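# Two-arm robot ties a tight rope knot

## Task

Make a knot in the rope and pull it tight, so it stays knotted without the robot holding it.

## Robot and tools

Robot: two arms, left_arm and right_arm, each ending in a two-finger gripper. The fingers point along the gripper's own +z axis and separate along its y axis. The reported end_effector_position is the spot between the finger pads, roughly 1 cm short of the tips.

Frames: the scene frame has its origin at table-top height, halfway between the arms' nominal bases, with +z up, +x out over the table and left_arm on the +y side. Arm and camera names do not match image left and right. Calibrated bases: left_arm at (+0.030, +0.287, +0.036) m, quat_wxyz (+1.000, 0, 0, -0.019); right_arm at (-0.045, -0.370, +0.026) m, quat_wxyz (+1.000, 0, 0, -0.027). Reported hand poses, velocities and targets use the scene frame and can be a few cm off. Offsets you send use each arm's own Hand target axes.

One row, shared by all tools: 14 numbers, each in [-1, 1]. First left_arm's dx, dy, dz, rx, ry, rz, opening, then right_arm's same seven. Both arms always appear, even if one stays still. dx..rz are offsets, not poses: they are measured from that arm's Hand target at the start of the action or move, along that Hand target's axes. 1.0 equals 0.6 m of travel or 180 degrees of turn. rx, ry, rz form one rotation vector. The opening number is absolute, not an offset: +1 is fully open (0.094 m), -1 is shut. Sending all six pose numbers as 0 re-commands the current Hand target; that also releases an arm pressing on something if you then command back past the gripper. A 0 in the opening slot closes halfway, so to keep a gripper unchanged, repeat its current opening.

execute_actions(actions, cameras): actions is a list of actions; each action is a list of up to 15 rows, one per 1/30 s step, and a short action repeats its last row to fill 15 steps. Every row in an action is an offset from the same start pose, not from the row before; a new action or call starts from the Hand target then in force, so a repeated offset moves farther. Images return only for an empty actions list or when cameras names them.

move(target, speed, blend, opening_speed, grip_force, blocking, cameras): target is one 14-number row or up to 15 rows; all rows are offsets from the same starting Hand targets. Paths are straight and end together, lasting from 0.5 s up to 10 s (cut off if longer). speed is each path's top speed in m/s, 0.002 to 2.9, default 0.25 (turning up to twice that in rad/s); one value or one per target. blend, in m, rounds corners between listed targets; 0 stops at each. opening_speed is the finger rate per second on the -1..+1 scale, at least 0.2; use a slow one when squeezing soft things. grip_force is the newtons per finger pad, 10 to 50, one value or one per arm; it persists, and lower force means slower closing. blocking=false returns after about 0.5 s while the move continues. Moves do not avoid obstacles or the other arm. Fast moves overshoot and hit harder; keep paths away from an arm's own base.

wait(seconds 0 to 10): lets time run with commands held. stop(): brakes a running move. zoom_image(camera, region=[x0,y0,x1,y1] pixels, at most 504 by 504) enlarges part of a camera's latest image. Cameras: cam_head_left, cam_head_right, cam_high, cam_low, cam_left_wrist, cam_right_wrist, each 672x504. finished_scene(scene) ends the scene with its number and is final; call nothing after it in that reply.

Results: Hand target is the last commanded pose after clipping; the next offsets count from it. The gripper often rests short of it; the next command, even all zeros, asks again, otherwise send the missing distance. Orientation commands are clipped to within 40 degrees of the measured one each step. grip_measured is the finger opening on the command scale; it reads a bit wide when empty and narrower than a gripped part. grip_effort_nm is the gripper motor effort (negative closing), not pad force. Joint torques and Joint velocities are listed per joint. The move: line tells how the move ended (done, off_target, moving, held, fault) and limits such as paced or held. Check position and tilt after each move; friction and gravity can leave the gripper low, short or tilted. MOTOR HOT appears at 75 °C; at 90 °C the arm folds up and is out of use. Avoid long stretched reaches, holding loads, or pushing against unreachable targets.

Avoid: letting the rope fall off the table or leaving it off, pushing any part of the rope more than a finger's width below the table surface, grippers or wrist cameras and their cables bumping each other or pressing on things, closing one gripper on the other's fingers, fast impacts, letting go of rope while it moves, and arm fault stops. Things may occasionally get nudged by outside pushes.

Each tool is called after ">>>" as name(argument=value, ...) on one line, values as JSON.

## Session

>>> execute_actions(actions=[], cameras=["all"])

Scene clock: 0.00 s.
left_arm: end_effector_position=(+0.4271, +0.2396, +0.1413) grip_measured=+1.000 grip_effort_nm=n/a end_effector_quat_wxyz=(+0.609, +0.038, +0.792, -0.001) | right_arm: end_effector_position=(+0.3436, -0.4353, +0.1267) grip_measured=+1.000 grip_effort_nm=n/a end_effector_quat_wxyz=(+0.582, +0.103, +0.805, -0.046)
Joint positions: left_arm=[-0.128 1.568 0.355 0.951 -0.112 0.016 0.094] | right_arm=[-0.082 1.499 0.363 0.812 0.066 0.071 0.094]
Joint velocities: within noise
Joint torques (N m): no reading
Heat: left arm: 25 °C; right arm: 28 °C.
Hand target: left_arm +0.4308, +0.2390, +0.1528; +0.623, +0.036, +0.781, -0.003 | right_arm +0.3449, -0.4354, +0.1295; +0.584, +0.103, +0.804, -0.046
Tool commands: left_gripper/opening=+1.0 right_gripper/opening=+1.0
camera_calibration:
cam_left_wrist: T_world_to_cam=[[-0.0567702, -0.997546, -0.0409671, 0.269515], [-0.64698, 0.0680092, -0.759468, 0.401742], [0.760391, -0.0166103, -0.649253, -0.143086], [0, 0, 0, 1]] pos_world=[0.384021, 0.239154, 0.223253]
cam_right_wrist: T_world_to_cam=[[-0.228701, -0.972989, -0.0314317, -0.344475], [-0.649994, 0.176658, -0.739121, 0.434493], [0.72471, -0.148607, -0.672838, -0.138337], [0, 0, 0, 1]] pos_world=[0.30389, -0.432484, 0.217237]

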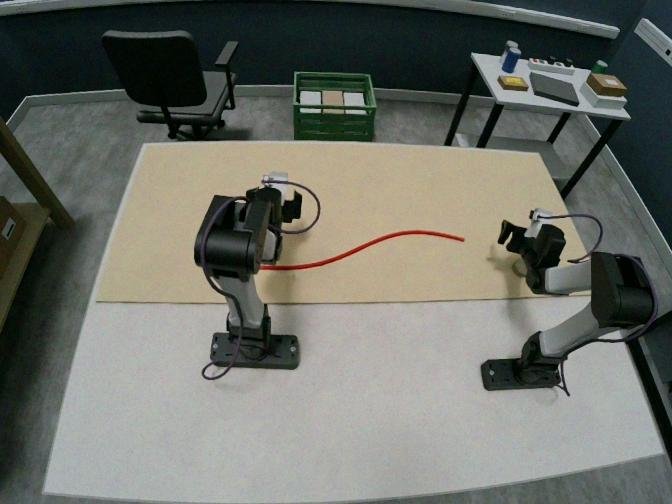

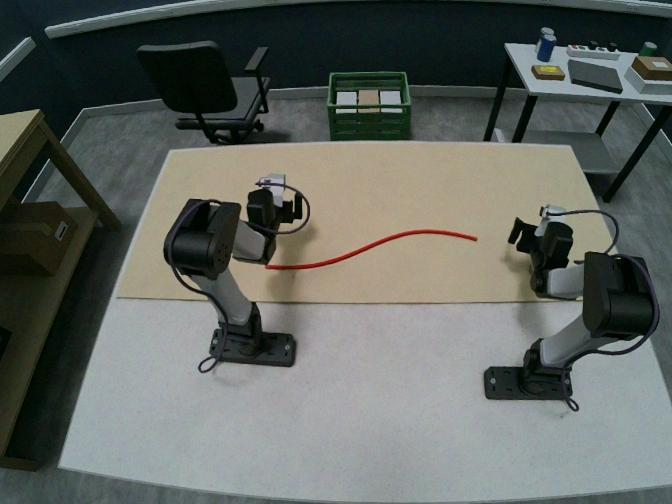

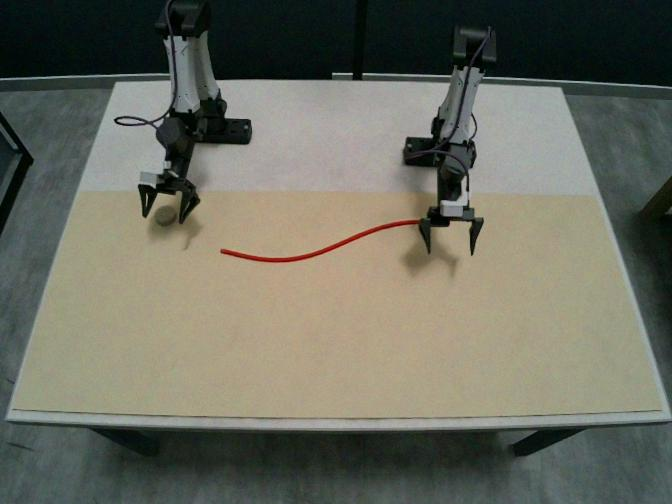

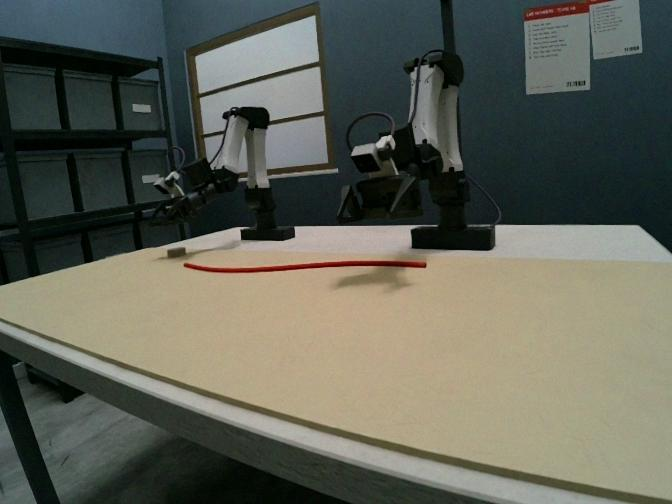

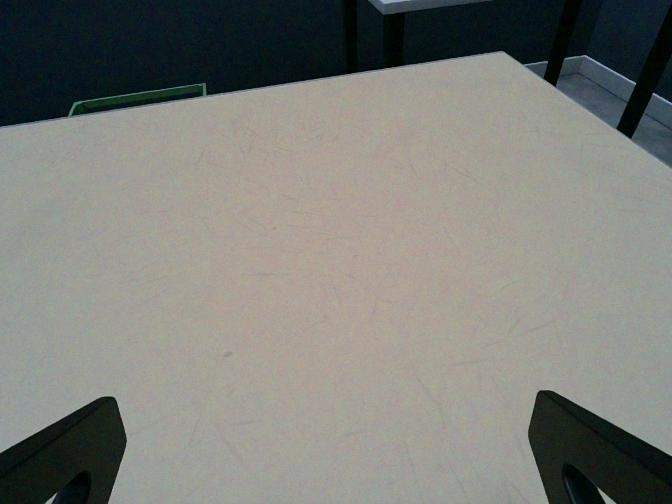

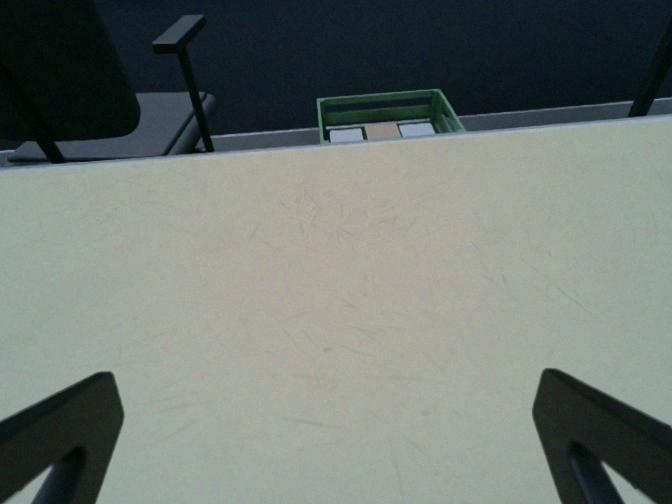

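>>> move(target=[0.150,-0.087,-0.277,0.266,0.364,0.316,0.2,0,0,0,0,0,0,1], speed=0.35, cameras=["cam_head_right","cam_high","cam_left_wrist"])

Scene clock: 130.87 s.
left_arm: end_effector_position=(+0.2402, +0.2018, +0.0941) grip_measured=+0.202 grip_effort_nm=-0.11 end_effector_quat_wxyz=(-0.005, +0.588, +0.809, -0.005) | right_arm: end_effector_position=(+0.3436, -0.4353, +0.1267) grip_measured=+1.000 grip_effort_nm=0.04 end_effector_quat_wxyz=(+0.582, +0.103, +0.805, -0.046)
Joint positions: left_arm=[-0.338 1.448 0.929 -1.064 0.008 0.881 0.056] | right_arm=[-0.082 1.499 0.363 0.812 0.066 0.071 0.094]
Joint torques (N m): left_arm=[-0.88 -4.4 8.46 0.14 0.11 0.22] | right_arm=[0.05 -6.5 5.94 2.37 -0.11 -0.01]
Heat: left arm: 38 °C; right arm: 38 °C.
Hand target: left_arm +0.2461, +0.2000, +0.1000; +0.000, +0.595, +0.804, +0.002 | right_arm +0.3449, -0.4354, +0.1295; +0.584, +0.103, +0.804, -0.046
Off the commanded pose: left_arm 0.009 m, 1 deg | right_arm 0.003 m, 0 deg.
move: done
camera_calibration:
cam_left_wrist: T_world_to_cam=[[-0.950093, -0.311782, 0.0106894, 0.290525], [-0.276421, 0.857233, 0.434445, -0.113069], [-0.144616, 0.409809, -0.900635, 0.12284], [0, 0, 0, 1]] pos_world=[0.262536, 0.137166, 0.15665]
Images, in order (width x height): cam_head_right 672x504, cam_high 672x504, cam_left_wrist 672x504.

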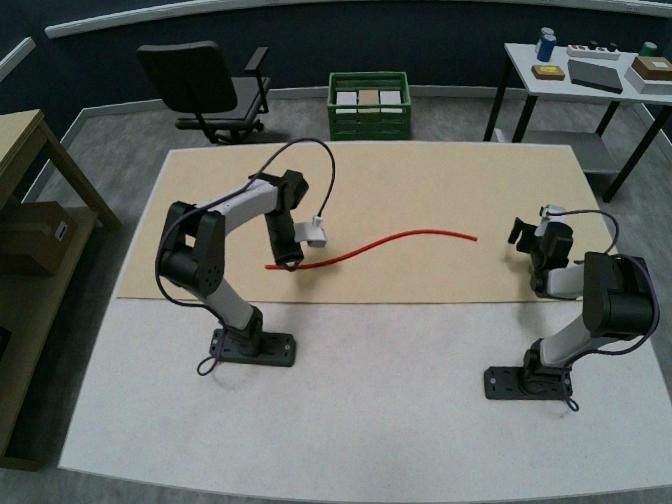

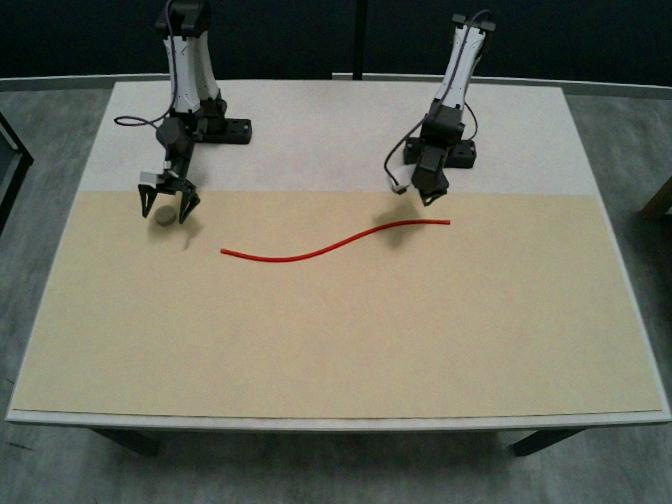

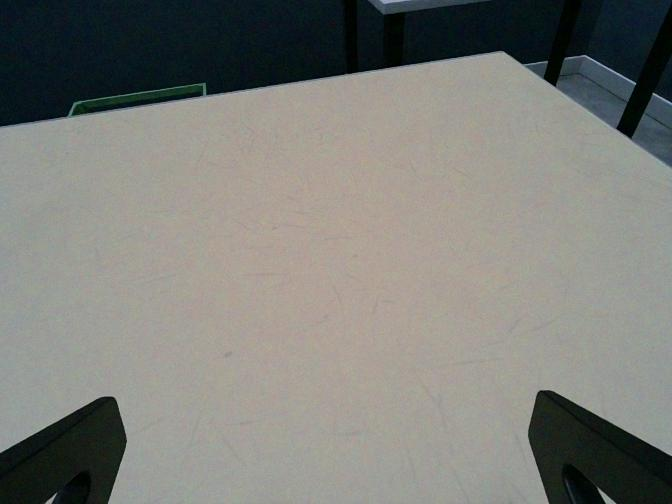

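>>> move(target=[[0.101,0.040,0.05,0,0,0,0.2,0,0,0,0,0,0,1],[0.101,0.040,0.137,0,0,0,0.2,0,0,0,0,0,0,1]], blend=[0.02,0], cameras=["cam_high","cam_low","cam_left_wrist"])

>>> zoom_image(camera="cam_high", region=[340, 130, 520, 265])

Scene clock: 149.17 s.
left_arm: end_effector_position=(+0.2474, +0.2647, +0.0199) grip_measured=+0.202 grip_effort_nm=-0.11 end_effector_quat_wxyz=(-0.008, +0.593, +0.805, -0.001) | right_arm: end_effector_position=(+0.3436, -0.4353, +0.1267) grip_measured=+1.000 grip_effort_nm=0.03 end_effector_quat_wxyz=(+0.582, +0.103, +0.805, -0.046)
Joint positions: left_arm=[-0.066 1.558 0.702 -0.73 -0.006 1.166 0.056] | right_arm=[-0.082 1.499 0.363 0.812 0.066 0.071 0.094]
Joint torques (N m): left_arm=[0.1 -4.56 4.72 0.45 0.19 0.21] | right_arm=[0.06 -6.5 5.93 2.37 -0.11 -0.01]
Heat: left arm: 33 °C; right arm: 39 °C.
Hand target: left_arm +0.2516, +0.2652, +0.0180; +0.000, +0.595, +0.804, +0.002 | right_arm +0.3449, -0.4354, +0.1295; +0.584, +0.103, +0.804, -0.046
Off the commanded pose: left_arm 0.005 m, 1 deg | right_arm 0.003 m, 0 deg.
move: done
camera_calibration:
cam_left_wrist: T_world_to_cam=[[-0.953874, -0.300122, 0.00719417, 0.315683], [-0.266139, 0.856469, 0.442303, -0.135334], [-0.138906, 0.419986, -0.896837, 0.0270777], [0, 0, 0, 1]] pos_world=[0.268865, 0.199281, 0.081872]
Images, in order (width x height): cam_high 672x504, cam_low 672x504, cam_left_wrist 672x504.

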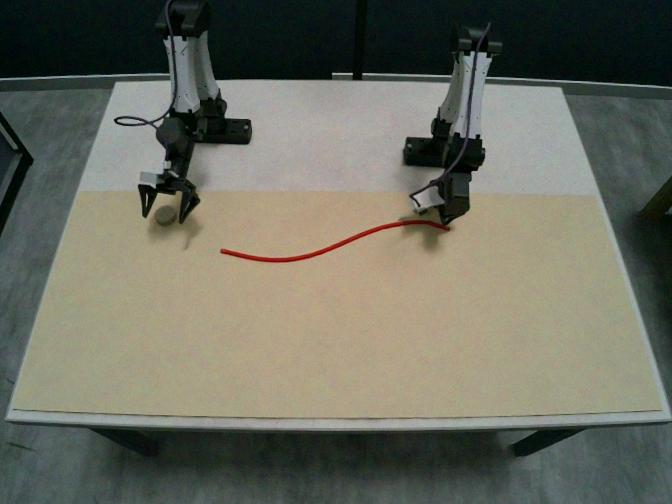

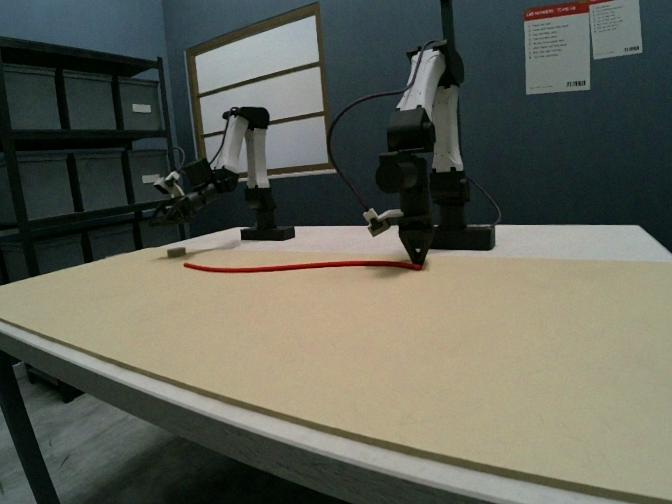

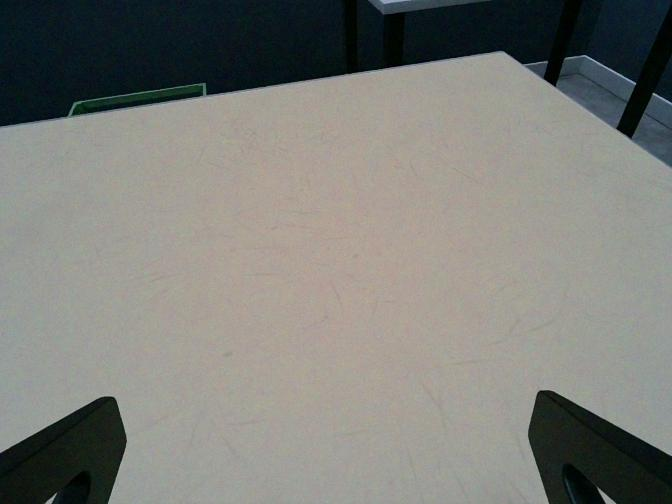

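Scaled by 2.800 from the camera's 672x504 image, which has a finer 960x720 frame.

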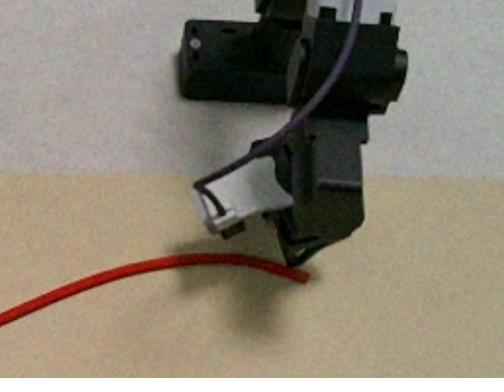

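>>> move(target=[[0,0,-0.06,0,0,0,0.5,0,0,0,0,0,0,1],[-0.068,0.052,-0.06,0,0,0.12,0.5,0,0,0,0,0,0,1],[-0.068,0.052,0.006,0,0,0.12,0.5,0,0,0,0,0,0,1]], cameras=["cam_high","cam_low"])

>>> zoom_image(camera="cam_high", region=[340, 130, 520, 265])

>>> zoom_image(camera="cam_low", region=[320, 190, 480, 310])

Scene clock: 172.57 s.
left_arm: end_effector_position=(+0.2857, +0.2386, +0.0164) grip_measured=+0.498 grip_effort_nm=0.11 end_effector_quat_wxyz=(-0.014, +0.730, +0.684, -0.007) | right_arm: end_effector_position=(+0.3436, -0.4353, +0.1267) grip_measured=+1.000 grip_effort_nm=0.04 end_effector_quat_wxyz=(+0.582, +0.103, +0.805, -0.046)
Joint positions: left_arm=[-0.15 1.732 0.875 -0.744 -0.006 1.447 0.07] | right_arm=[-0.082 1.499 0.363 0.812 0.066 0.071 0.094]
Joint torques (N m): left_arm=[-0.92 -6.12 4.7 0.52 0.19 0.21] | right_arm=[0.09 -6.5 5.91 2.38 -0.11 -0.01]
Heat: left arm: 32 °C; right arm: 39 °C.
Hand target: left_arm +0.2932, +0.2353, +0.0144; -0.001, +0.735, +0.678, +0.001 | right_arm +0.3449, -0.4354, +0.1295; +0.584, +0.103, +0.804, -0.046
Off the commanded pose: left_arm 0.009 m, 2 deg | right_arm 0.003 m, 0 deg.
move: done
Images, in order (width x height): cam_high 672x504, cam_low 672x504.

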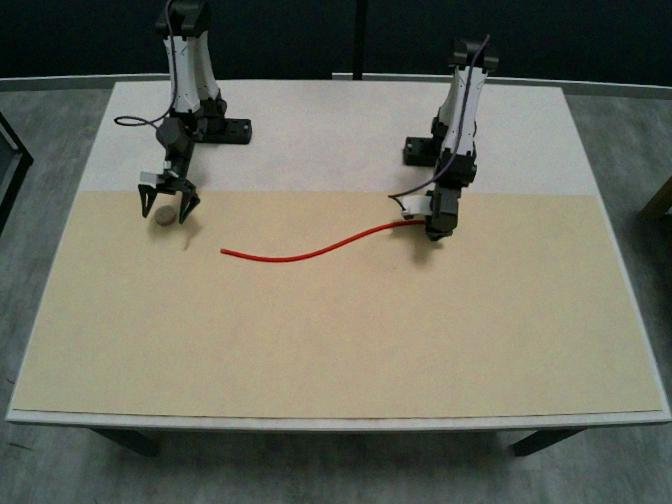

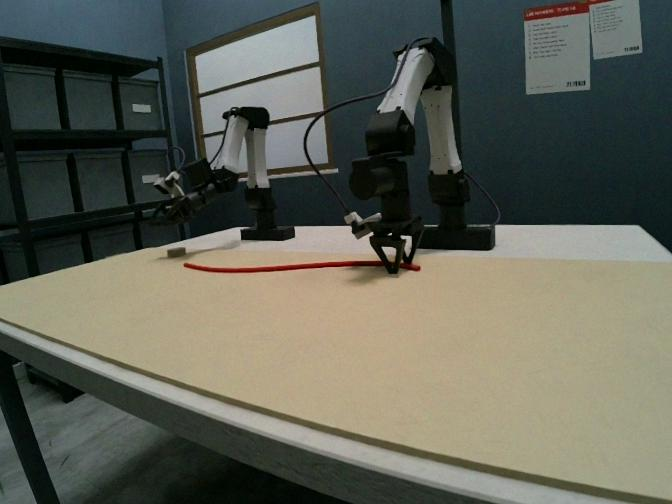

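Scaled by 2.800 from the camera's 672x504 image, which has a finer 960x720 frame.

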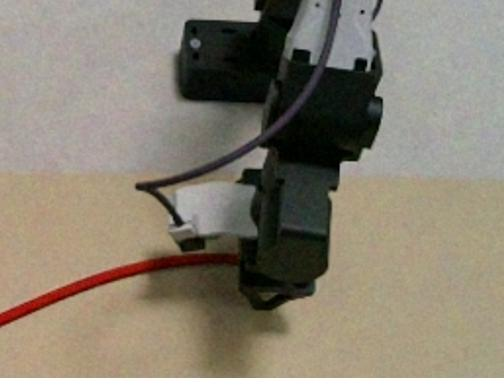

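Scaled by 3.150 from the camera's 672x504 image, which has a finer 960x720 frame.

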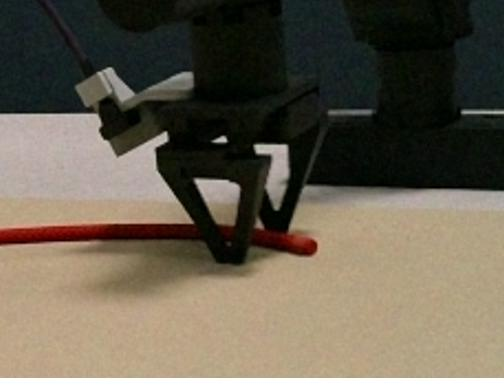

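>>> move(target=[[0,0,0,0,0,0,-1,0,0,0,0,0,0,1],[0,0,-0.08,0,0,0,-1,0,0,0,0,0,0,1]], opening_speed=2, cameras=["cam_high","cam_low"])

>>> zoom_image(camera="cam_low", region=[320, 190, 480, 310])

Scene clock: 202.63 s.
left_arm: end_effector_position=(+0.2867, +0.2385, +0.0517) grip_measured=-0.845 grip_effort_nm=-1.03 end_effector_quat_wxyz=(-0.014, +0.730, +0.683, -0.007) | right_arm: end_effector_position=(+0.3436, -0.4353, +0.1267) grip_measured=+1.000 grip_effort_nm=0.04 end_effector_quat_wxyz=(+0.582, +0.103, +0.805, -0.046)
Joint positions: left_arm=[-0.15 1.661 0.957 -0.897 -0.006 1.447 0.007] | right_arm=[-0.082 1.499 0.363 0.812 0.066 0.071 0.094]
Joint torques (N m): left_arm=[-0.85 -8.62 7.45 0.08 0.2 0.2] | right_arm=[0.09 -6.49 5.94 2.38 -0.11 -0.01]
Heat: left arm: 32 °C; right arm: 40 °C.
Hand target: left_arm +0.2933, +0.2351, +0.0624; -0.001, +0.735, +0.678, +0.001 | right_arm +0.3449, -0.4354, +0.1295; +0.584, +0.103, +0.804, -0.046
Off the commanded pose: left_arm 0.013 m, 2 deg | right_arm 0.003 m, 0 deg.
move: off_target (left_arm)
Images, in order (width x height): cam_high 672x504, cam_low 672x504.

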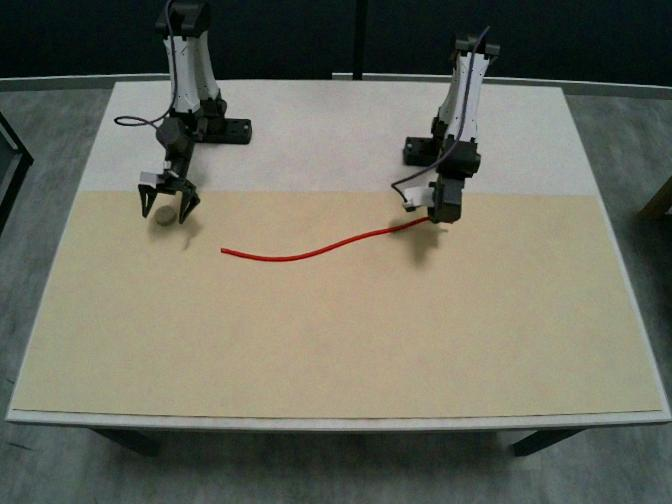

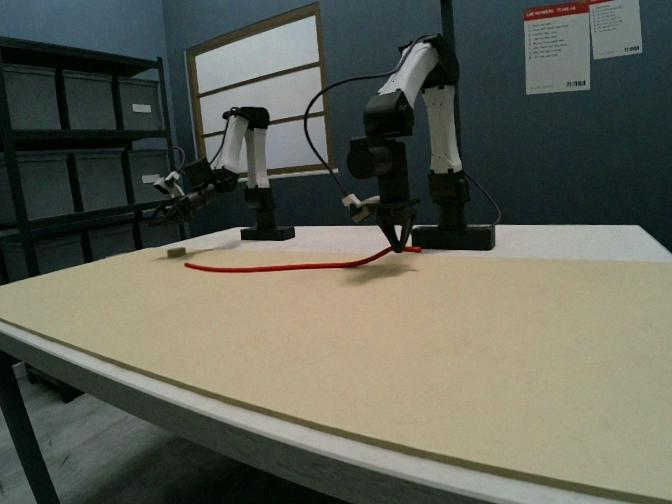

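Scaled by 3.150 from the camera's 672x504 image, which has a finer 960x720 frame.

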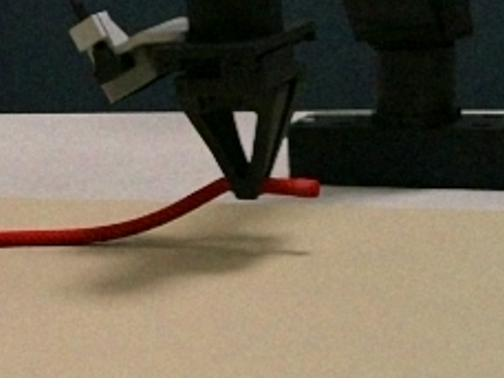

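>>> move(target=[[0,0,0.08,0,0,0,-1,0,0,0,0,0,0,1],[0,0,0.08,0,0,0,0.5,0,0,0,0,0,0,1],[0,0,-0.06,0,0,0,0.5,0,0,0,0,0,0,1],[0,0,-0.06,0,0,-0.5,0.5,0,0,0,0,0,0,1],[0,0,-0.06,0,0,-0.98,0.5,0,0,0,0,0,0,1],[0,0,0.086,0,0,-0.98,0.5,0,0,0,0,0,0,1]], speed=[0.2,0.2,0.3,0.8,0.8,0.25], blend=[0,0,0.01,0.01,0.01,0], opening_speed=2.5, cameras=["cam_high","cam_low"])

>>> zoom_image(camera="cam_low", region=[320, 190, 480, 310])

>>> zoom_image(camera="cam_high", region=[340, 130, 520, 265])

Scene clock: 253.70 s.
left_arm: end_effector_position=(+0.2851, +0.2367, +0.0151) grip_measured=+0.498 grip_effort_nm=0.11 end_effector_quat_wxyz=(-0.013, -0.653, +0.757, +0.009) | right_arm: end_effector_position=(+0.3436, -0.4353, +0.1267) grip_measured=+1.000 grip_effort_nm=0.04 end_effector_quat_wxyz=(+0.582, +0.103, +0.805, -0.046)
Joint positions: left_arm=[-0.148 1.734 0.871 -0.738 0.01 -1.609 0.07] | right_arm=[-0.082 1.499 0.363 0.812 0.066 0.071 0.094]
Joint torques (N m): left_arm=[-1.05 -5.39 4.49 0.56 -0.03 -0.01] | right_arm=[0.1 -6.5 5.94 2.37 -0.11 0]
Heat: left arm: 31 °C; right arm: 42 °C.
Hand target: left_arm +0.2932, +0.2353, +0.0107; +0.001, -0.654, +0.756, +0.001 | right_arm +0.3449, -0.4354, +0.1295; +0.584, +0.103, +0.804, -0.046
Off the commanded pose: left_arm 0.009 m, 2 deg | right_arm 0.003 m, 0 deg.
move: done
Images, in order (width x height): cam_high 672x504, cam_low 672x504.

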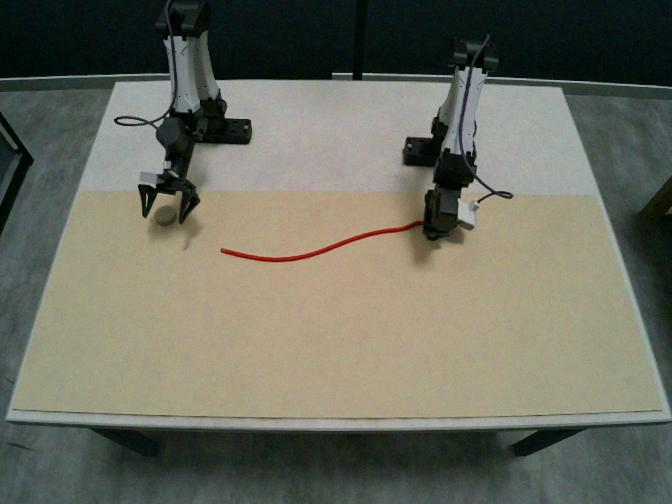

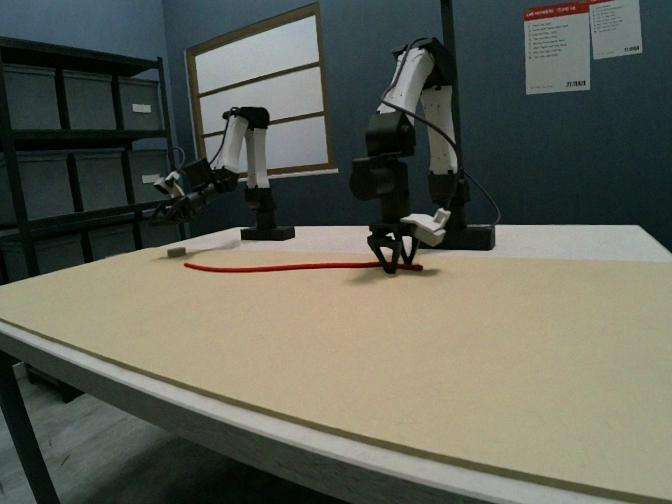

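Scaled by 3.150 from the camera's 672x504 image, which has a finer 960x720 frame.

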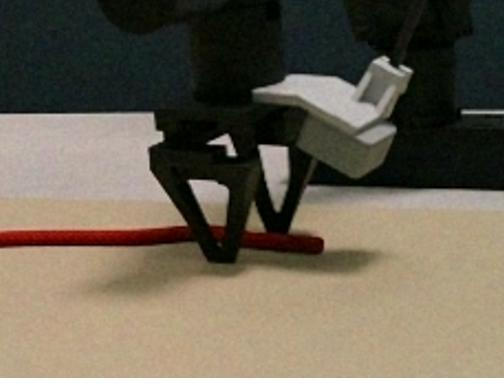

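Scaled by 2.800 from the camera's 672x504 image, which has a finer 960x720 frame.

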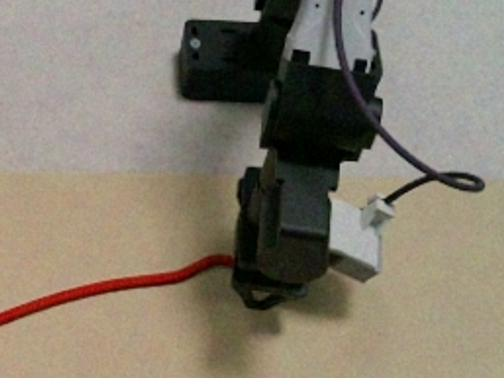

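>>> move(target=[[0,0,0,0,0,0,-1,0,0,0,0,0,0,1],[0,0,-0.09,0,0,0,-1,0,0,0,0,0,0,1],[0.032,-0.185,-0.09,0,0,0.25,-1,0,0,0,0,0,0,1],[0.251,-0.301,-0.09,0,0,0.7,-1,0,0,0,0,0,0,1],[0.453,-0.297,-0.09,0,0,0.95,-1,0,0,0,0,0,0,1]], speed=[0.3,0.3,0.5,0.5,0.5], blend=[0,0.02,0.03,0.03,0], opening_speed=2.5, cameras=["cam_high","cam_low","cam_head_right"])

Scene clock: 276.97 s.
left_arm: end_effector_position=(+0.4273, -0.0599, +0.0600) grip_measured=-0.842 grip_effort_nm=-1.03 end_effector_quat_wxyz=(+0.033, +0.698, +0.715, -0.002) | right_arm: end_effector_position=(+0.3436, -0.4353, +0.1267) grip_measured=+1.000 grip_effort_nm=0.04 end_effector_quat_wxyz=(+0.582, +0.103, +0.805, -0.046)
Joint positions: left_arm=[-0.675 2.8 2.838 -1.544 0.009 0.834 0.007] | right_arm=[-0.082 1.499 0.363 0.812 0.066 0.071 0.094]
Joint torques (N m): left_arm=[-0.35 -13.79 8.57 0.22 0.07 0.19] | right_arm=[0.08 -6.52 5.91 2.37 -0.11 -0.02]
Heat: left arm: 30 °C; right arm: 42 °C.
Hand target: left_arm +0.4305, -0.0595, +0.0641; -0.001, +0.703, +0.712, +0.001 | right_arm +0.3449, -0.4354, +0.1295; +0.584, +0.103, +0.804, -0.046
Off the commanded pose: left_arm 0.005 m, 4 deg | right_arm 0.003 m, 0 deg.
elbow stopped short (left arm): the move would have taken joint 3 (elbow) straighter than the controller allows.
move: off_target (left_arm)
Images, in order (width x height): cam_head_right 672x504, cam_high 672x504, cam_low 672x504.

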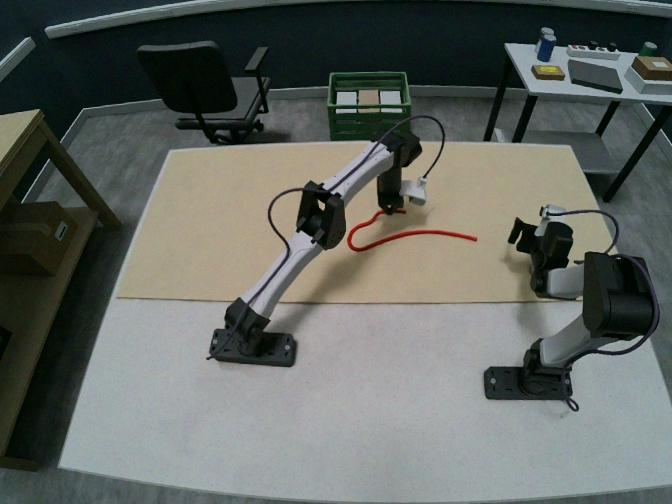

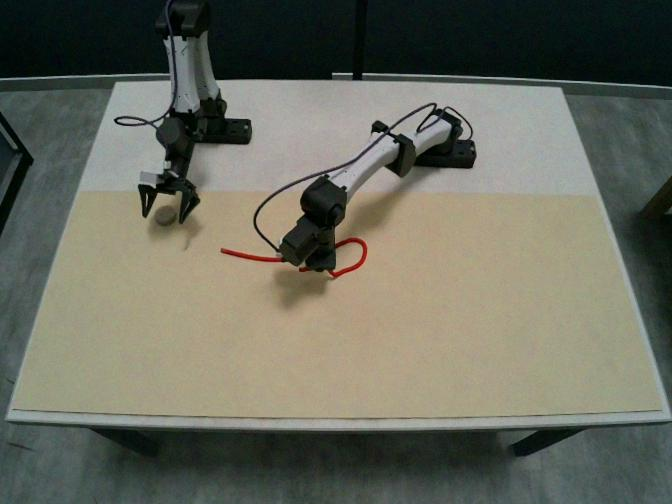

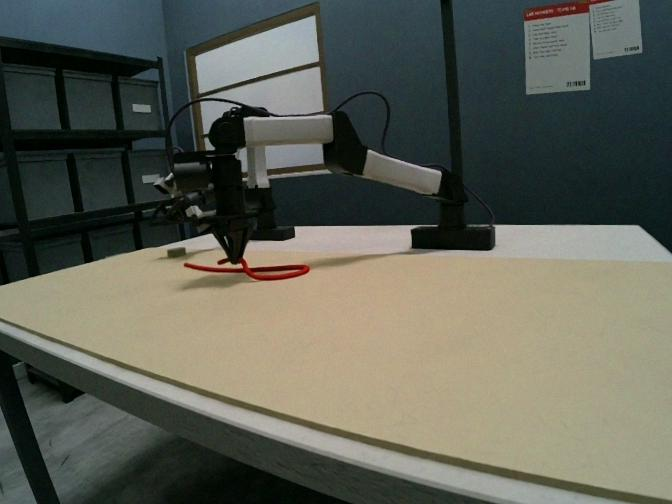

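>>> move(target=[[-0.052,-0.218,0,0,0,0.45,-1,0,0,0,0,0,0,1],[-0.052,-0.218,0.075,0,0,0.45,-1,0,0,0,0,0,0,1],[-0.052,-0.218,0.075,0,0,0.45,0.0,0,0,0,0,0,0,1],[-0.052,-0.218,-0.1,0,0,0.45,0.0,0,0,0,0,0,0,1],[-0.0,-0.40,-0.12,0,0,0.2,0.0,0,0,0,0,0,0,1]], speed=[0.4,0.25,0.25,0.25,0.5], blend=[0.005,0,0,0.02,0], opening_speed=2.5, cameras=["cam_high","cam_low","cam_head_right"])

>>> zoom_image(camera="cam_high", region=[200, 190, 380, 325])

Scene clock: 305.40 s.
left_arm: end_effector_position=(+0.1898, -0.0575, +0.1215) grip_measured=-0.002 grip_effort_nm=0.11 end_effector_quat_wxyz=(-0.031, +0.888, +0.459, +0.000) | right_arm: end_effector_position=(+0.3436, -0.4353, +0.1267) grip_measured=+1.000 grip_effort_nm=0.04 end_effector_quat_wxyz=(+0.582, +0.103, +0.805, -0.046)
Joint positions: left_arm=[-1.096 2.056 1.759 -1.336 0.002 1.054 0.047] | right_arm=[-0.082 1.499 0.363 0.812 0.066 0.071 0.094]
Joint torques (N m): left_arm=[-0.84 -14.57 5.38 0.29 0.13 0.02] | right_arm=[0.08 -6.5 5.94 2.37 -0.11 -0.01]
Heat: left arm: 38 °C; right arm: 43 °C.
Hand target: left_arm +0.1905, -0.0628, +0.1358; -0.001, +0.888, +0.460, +0.001 | right_arm +0.3449, -0.4354, +0.1295; +0.584, +0.103, +0.804, -0.046
Off the commanded pose: left_arm 0.015 m, 3 deg | right_arm 0.003 m, 0 deg.
move: off_target (left_arm); target 3's new opening was sent with left_arm's hand 0.014 m and 4 deg from that target
Images, in order (width x height): cam_head_right 672x504, cam_high 672x504, cam_low 672x504.

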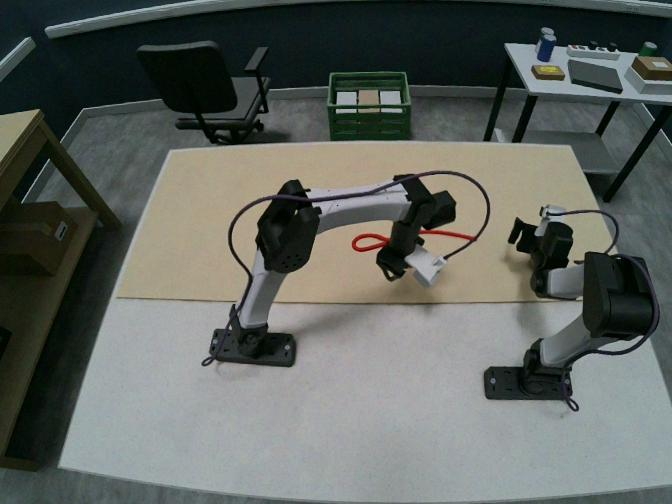

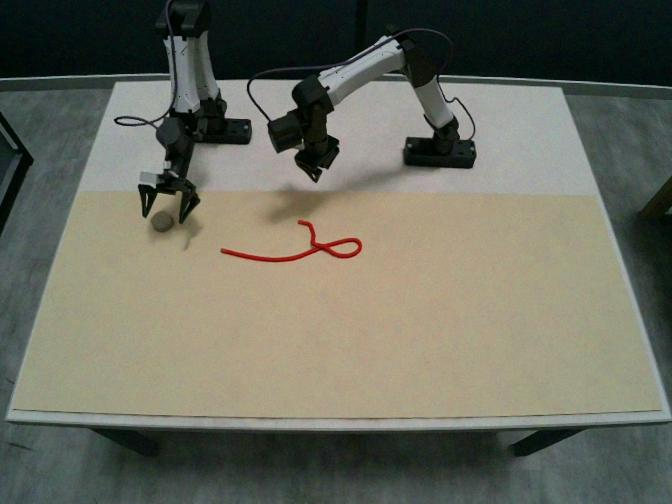

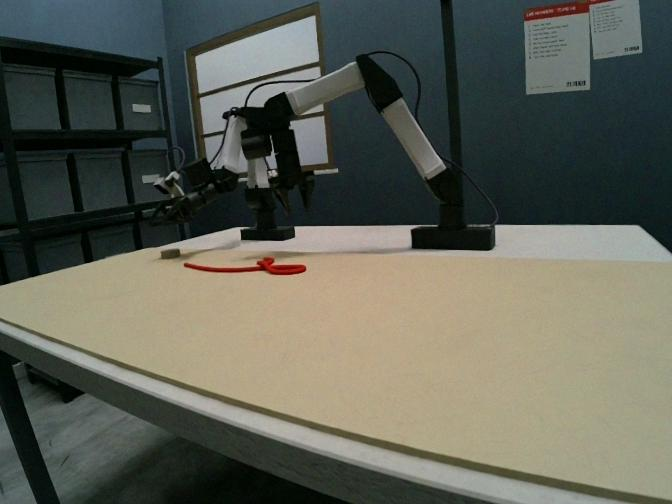

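Scaled by 2.800 from the camera's 672x504 image, which has a finer 960x720 frame.

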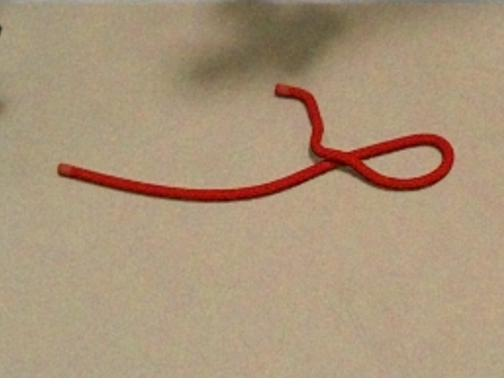

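>>> move(target=[0.078,0.152,0.115,0,0,-0.823,-0.1,0,0,0,0,0,0,1], speed=0.6, cameras=["cam_high","cam_head_right","cam_head_left"])

>>> zoom_image(camera="cam_high", region=[200, 190, 380, 325])

>>> zoom_image(camera="cam_head_right", region=[320, 180, 500, 315])

>>> zoom_image(camera="cam_head_left", region=[310, 180, 490, 315])

Scene clock: 361.43 s.
left_arm: end_effector_position=(+0.2835, -0.0700, +0.0632) grip_measured=-0.098 grip_effort_nm=-0.11 end_effector_quat_wxyz=(-0.008, -0.190, +0.982, +0.015) | right_arm: end_effector_position=(+0.3436, -0.4353, +0.1267) grip_measured=+1.000 grip_effort_nm=0.04 end_effector_quat_wxyz=(+0.582, +0.103, +0.805, -0.046)
Joint positions: left_arm=[-0.913 2.303 1.924 -1.227 0.002 -1.334 0.042] | right_arm=[-0.082 1.499 0.363 0.812 0.066 0.071 0.094]
Joint torques (N m): left_arm=[0.01 -11.26 8.49 0.27 0.03 0] | right_arm=[0.08 -6.5 5.91 2.37 -0.11 -0.01]
Heat: left arm: 40 °C; right arm: 44 °C.
Hand target: left_arm +0.2919, -0.0771, +0.0669; +0.001, -0.198, +0.980, +0.001 | right_arm +0.3449, -0.4354, +0.1295; +0.584, +0.103, +0.804, -0.046
Off the commanded pose: left_arm 0.012 m, 2 deg | right_arm 0.003 m, 0 deg.
move: off_target (left_arm)
Images, in order (width x height): cam_head_left 672x504, cam_head_right 672x504, cam_high 672x504.

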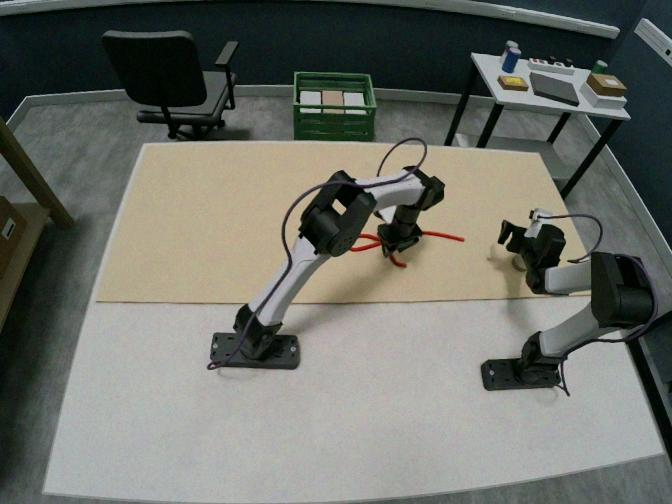

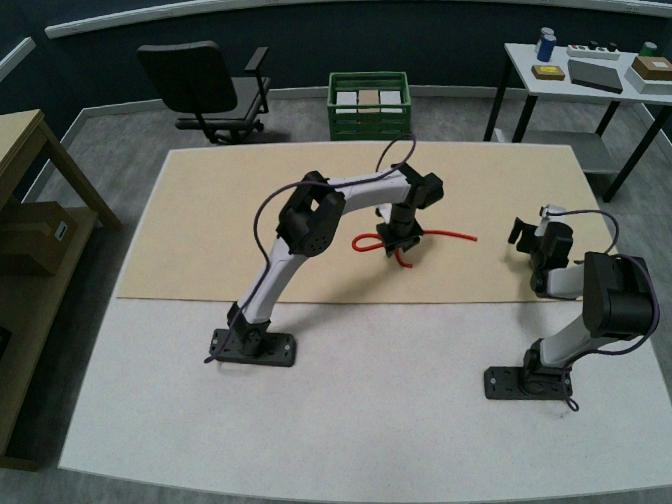

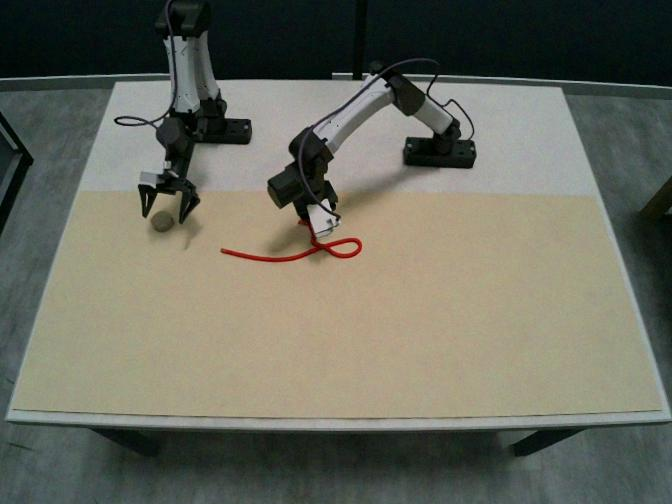

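Scaled by 2.800 from the camera's 672x504 image, which has a finer 960x720 frame.

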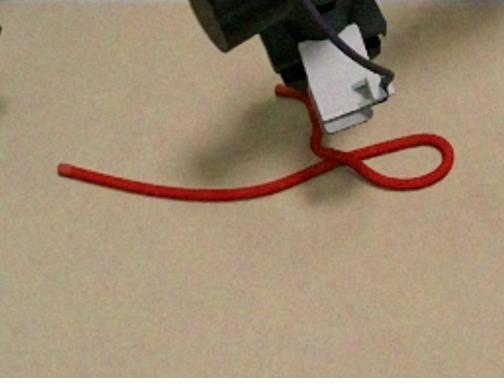

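Scaled by 2.800 from the camera's 672x504 image, which has a finer 960x720 frame.

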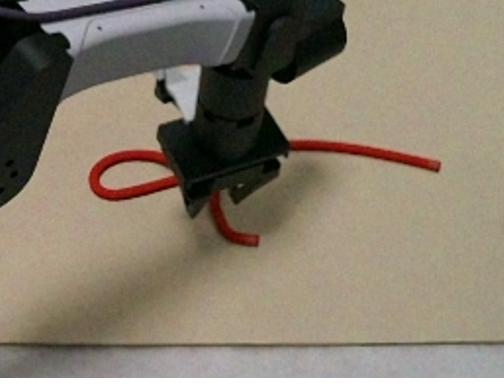

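Scaled by 2.800 from the camera's 672x504 image, which has a finer 960x720 frame.

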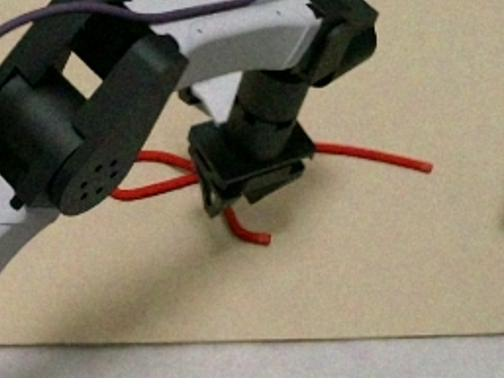

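>>> move(target=[[-0.0235,-0.017,0.08,0,0,0,-0.1,0,0,0,0,0,0,1],[-0.0235,-0.017,0.08,0,0,0,-1,0,0,0,0,0,0,1],[-0.0235,-0.017,0.03,0,0,0,-1,0,0,0,0,0,0,1],[-0.062,0.061,0.03,0,0,0.79,-1,0,0,0,0,0,0,1],[-0.062,0.061,0.082,0,0,0.79,-1,0,0,0,0,0,0,1],[-0.062,0.061,0.082,0,0,0.79,-0.4,0,0,0,0,0,0,1],[-0.062,0.061,-0.08,0,0,0.79,-0.4,0,0,0,0,0,0,1],[0.087,0.18,-0.12,0,0,0.79,-0.4,0,0,0,0,0,0,1]], speed=[0.25,0.25,0.25,0.6,0.25,0.25,0.3,0.6], blend=[0,0,0.005,0.005,0,0,0.02,0], opening_speed=3, cameras=["cam_high","cam_head_right"])

>>> zoom_image(camera="cam_high", region=[200, 190, 380, 325])

>>> zoom_image(camera="cam_head_right", region=[320, 180, 500, 315])

Scene clock: 393.57 s.
left_arm: end_effector_position=(+0.2007, +0.0013, +0.1323) grip_measured=-0.402 grip_effort_nm=0.11 end_effector_quat_wxyz=(-0.013, +0.867, +0.499, +0.003) | right_arm: end_effector_position=(+0.3436, -0.4353, +0.1267) grip_measured=+1.000 grip_effort_nm=0.04 end_effector_quat_wxyz=(+0.582, +0.103, +0.805, -0.046)
Joint positions: left_arm=[-0.996 1.831 1.494 -1.259 -0.007 1.062 0.028] | right_arm=[-0.082 1.499 0.363 0.812 0.066 0.071 0.094]
Joint torques (N m): left_arm=[0.16 -10.88 5.48 0.23 0.22 0] | right_arm=[0.08 -6.49 5.93 2.37 -0.11 -0.01]
Heat: left arm: 41 °C; right arm: 44 °C.
Hand target: left_arm +0.2018, +0.0020, +0.1390; -0.001, +0.863, +0.505, +0.001 | right_arm +0.3449, -0.4354, +0.1295; +0.584, +0.103, +0.804, -0.046
Off the commanded pose: left_arm 0.007 m, 2 deg | right_arm 0.003 m, 0 deg.
move: done; target 2's new opening was sent with left_arm's hand 0.013 m and 3 deg from that target; target 6's new opening was sent with left_arm's hand 0.013 m and 4 deg from that target
Images, in order (width x height): cam_head_right 672x504, cam_high 672x504.

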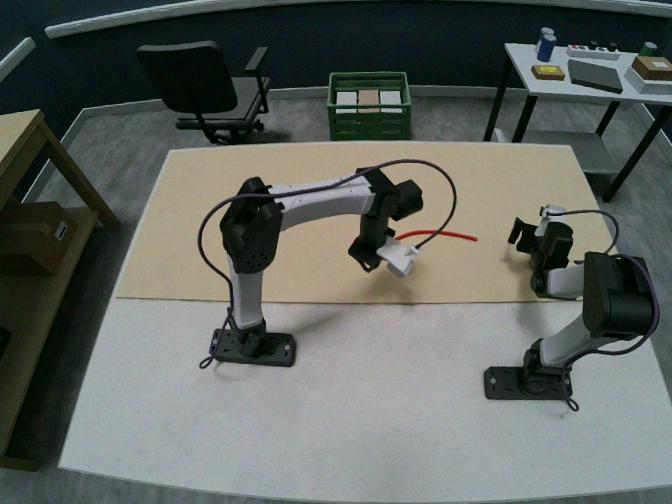

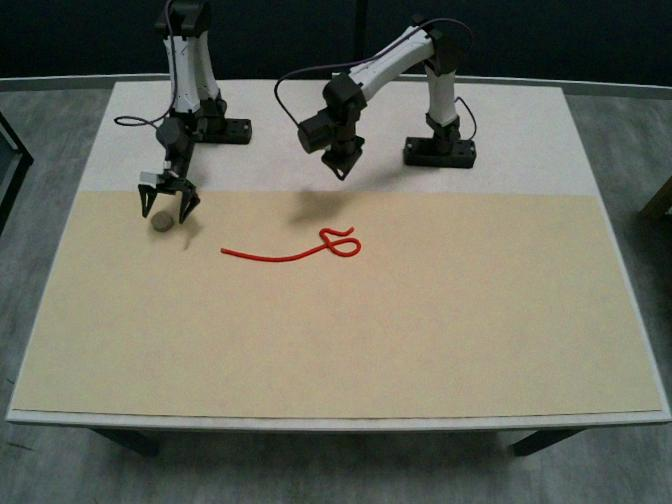

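Scaled by 2.800 from the camera's 672x504 image, which has a finer 960x720 frame.

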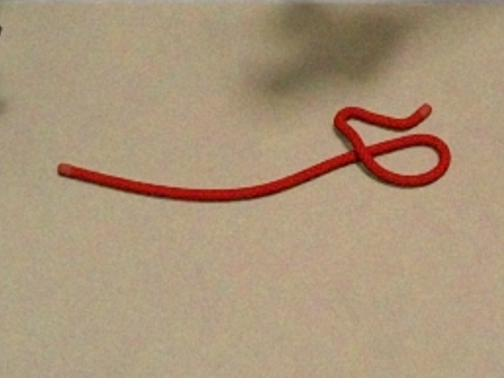

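Scaled by 2.800 from the camera's 672x504 image, which has a finer 960x720 frame.

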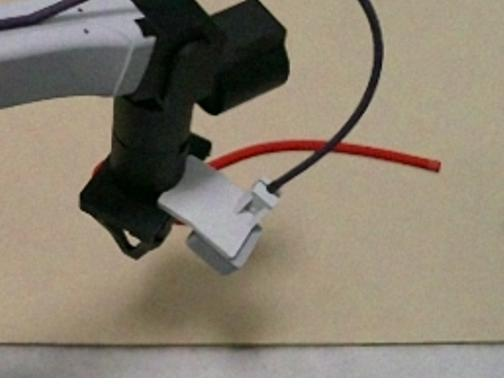

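>>> move(target=[[0.1075,0.136,0.08,0,0,-0.35,-0.4,0,0,0,0,0,0,1],[0.1075,0.136,0.202,0,0,-0.35,-0.4,0,0,0,0,0,0,1],[0.1075,0.136,0.202,0,0,-0.35,-1,0,0,0,0,0,0,1],[0.1075,0.136,0.17,0,0,-0.35,-1,0,0,0,0,0,0,1],[0.041,0.143,0.17,0,0,-0.13,-1,0,0,0,0,0,0,1],[0.041,0.143,0.202,0,0,-0.13,-1,0,0,0,0,0,0,1],[0.041,0.143,0.202,0,0,-0.13,-0.4,0,0,0,0,0,0,1],[0.041,0.143,0.05,0,0,-0.13,-0.4,0,0,0,0,0,0,1],[0,0,0,0,0,0,-0.4,0,0,0,0,0,0,1]], speed=[0.6,0.25,0.25,0.25,0.3,0.25,0.25,0.3,0.6], blend=[0.01,0,0,0.005,0.005,0,0,0.02,0], opening_speed=3, cameras=["cam_high"])

>>> zoom_image(camera="cam_high", region=[200, 190, 380, 325])

Scene clock: 569.23 s.
left_arm: end_effector_position=(+0.2039, -0.0004, +0.1310) grip_measured=-0.402 grip_effort_nm=0.11 end_effector_quat_wxyz=(-0.008, +0.860, +0.510, +0.003) | right_arm: end_effector_position=(+0.3436, -0.4353, +0.1267) grip_measured=+1.000 grip_effort_nm=0.04 end_effector_quat_wxyz=(+0.582, +0.103, +0.805, -0.046)
Joint positions: left_arm=[-0.99 1.835 1.493 -1.246 -0.007 1.043 0.028] | right_arm=[-0.082 1.499 0.363 0.812 0.066 0.071 0.094]
Joint torques (N m): left_arm=[-0.32 -11.26 5.42 0.13 0.22 0.22] | right_arm=[0.05 -6.48 5.93 2.37 -0.11 -0.01]
Heat: left arm: 39 °C; right arm: 45 °C.
Hand target: left_arm +0.2018, +0.0020, +0.1390; -0.001, +0.863, +0.505, +0.001 | right_arm +0.3449, -0.4354, +0.1295; +0.584, +0.103, +0.804, -0.046
Off the commanded pose: left_arm 0.009 m, 1 deg | right_arm 0.003 m, 0 deg.
move: done; target 3's new opening was sent with left_arm's hand 0.017 m and 4 deg from that target
Images, in order (width x height): cam_high 672x504.

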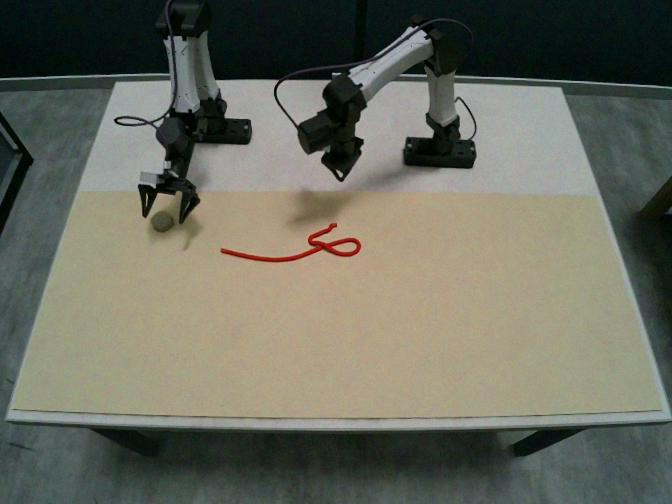

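Scaled by 2.800 from the camera's 672x504 image, which has a finer 960x720 frame.

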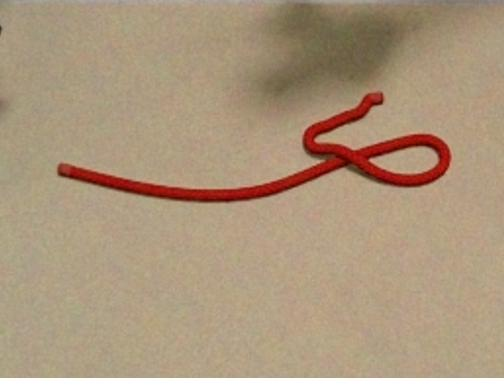

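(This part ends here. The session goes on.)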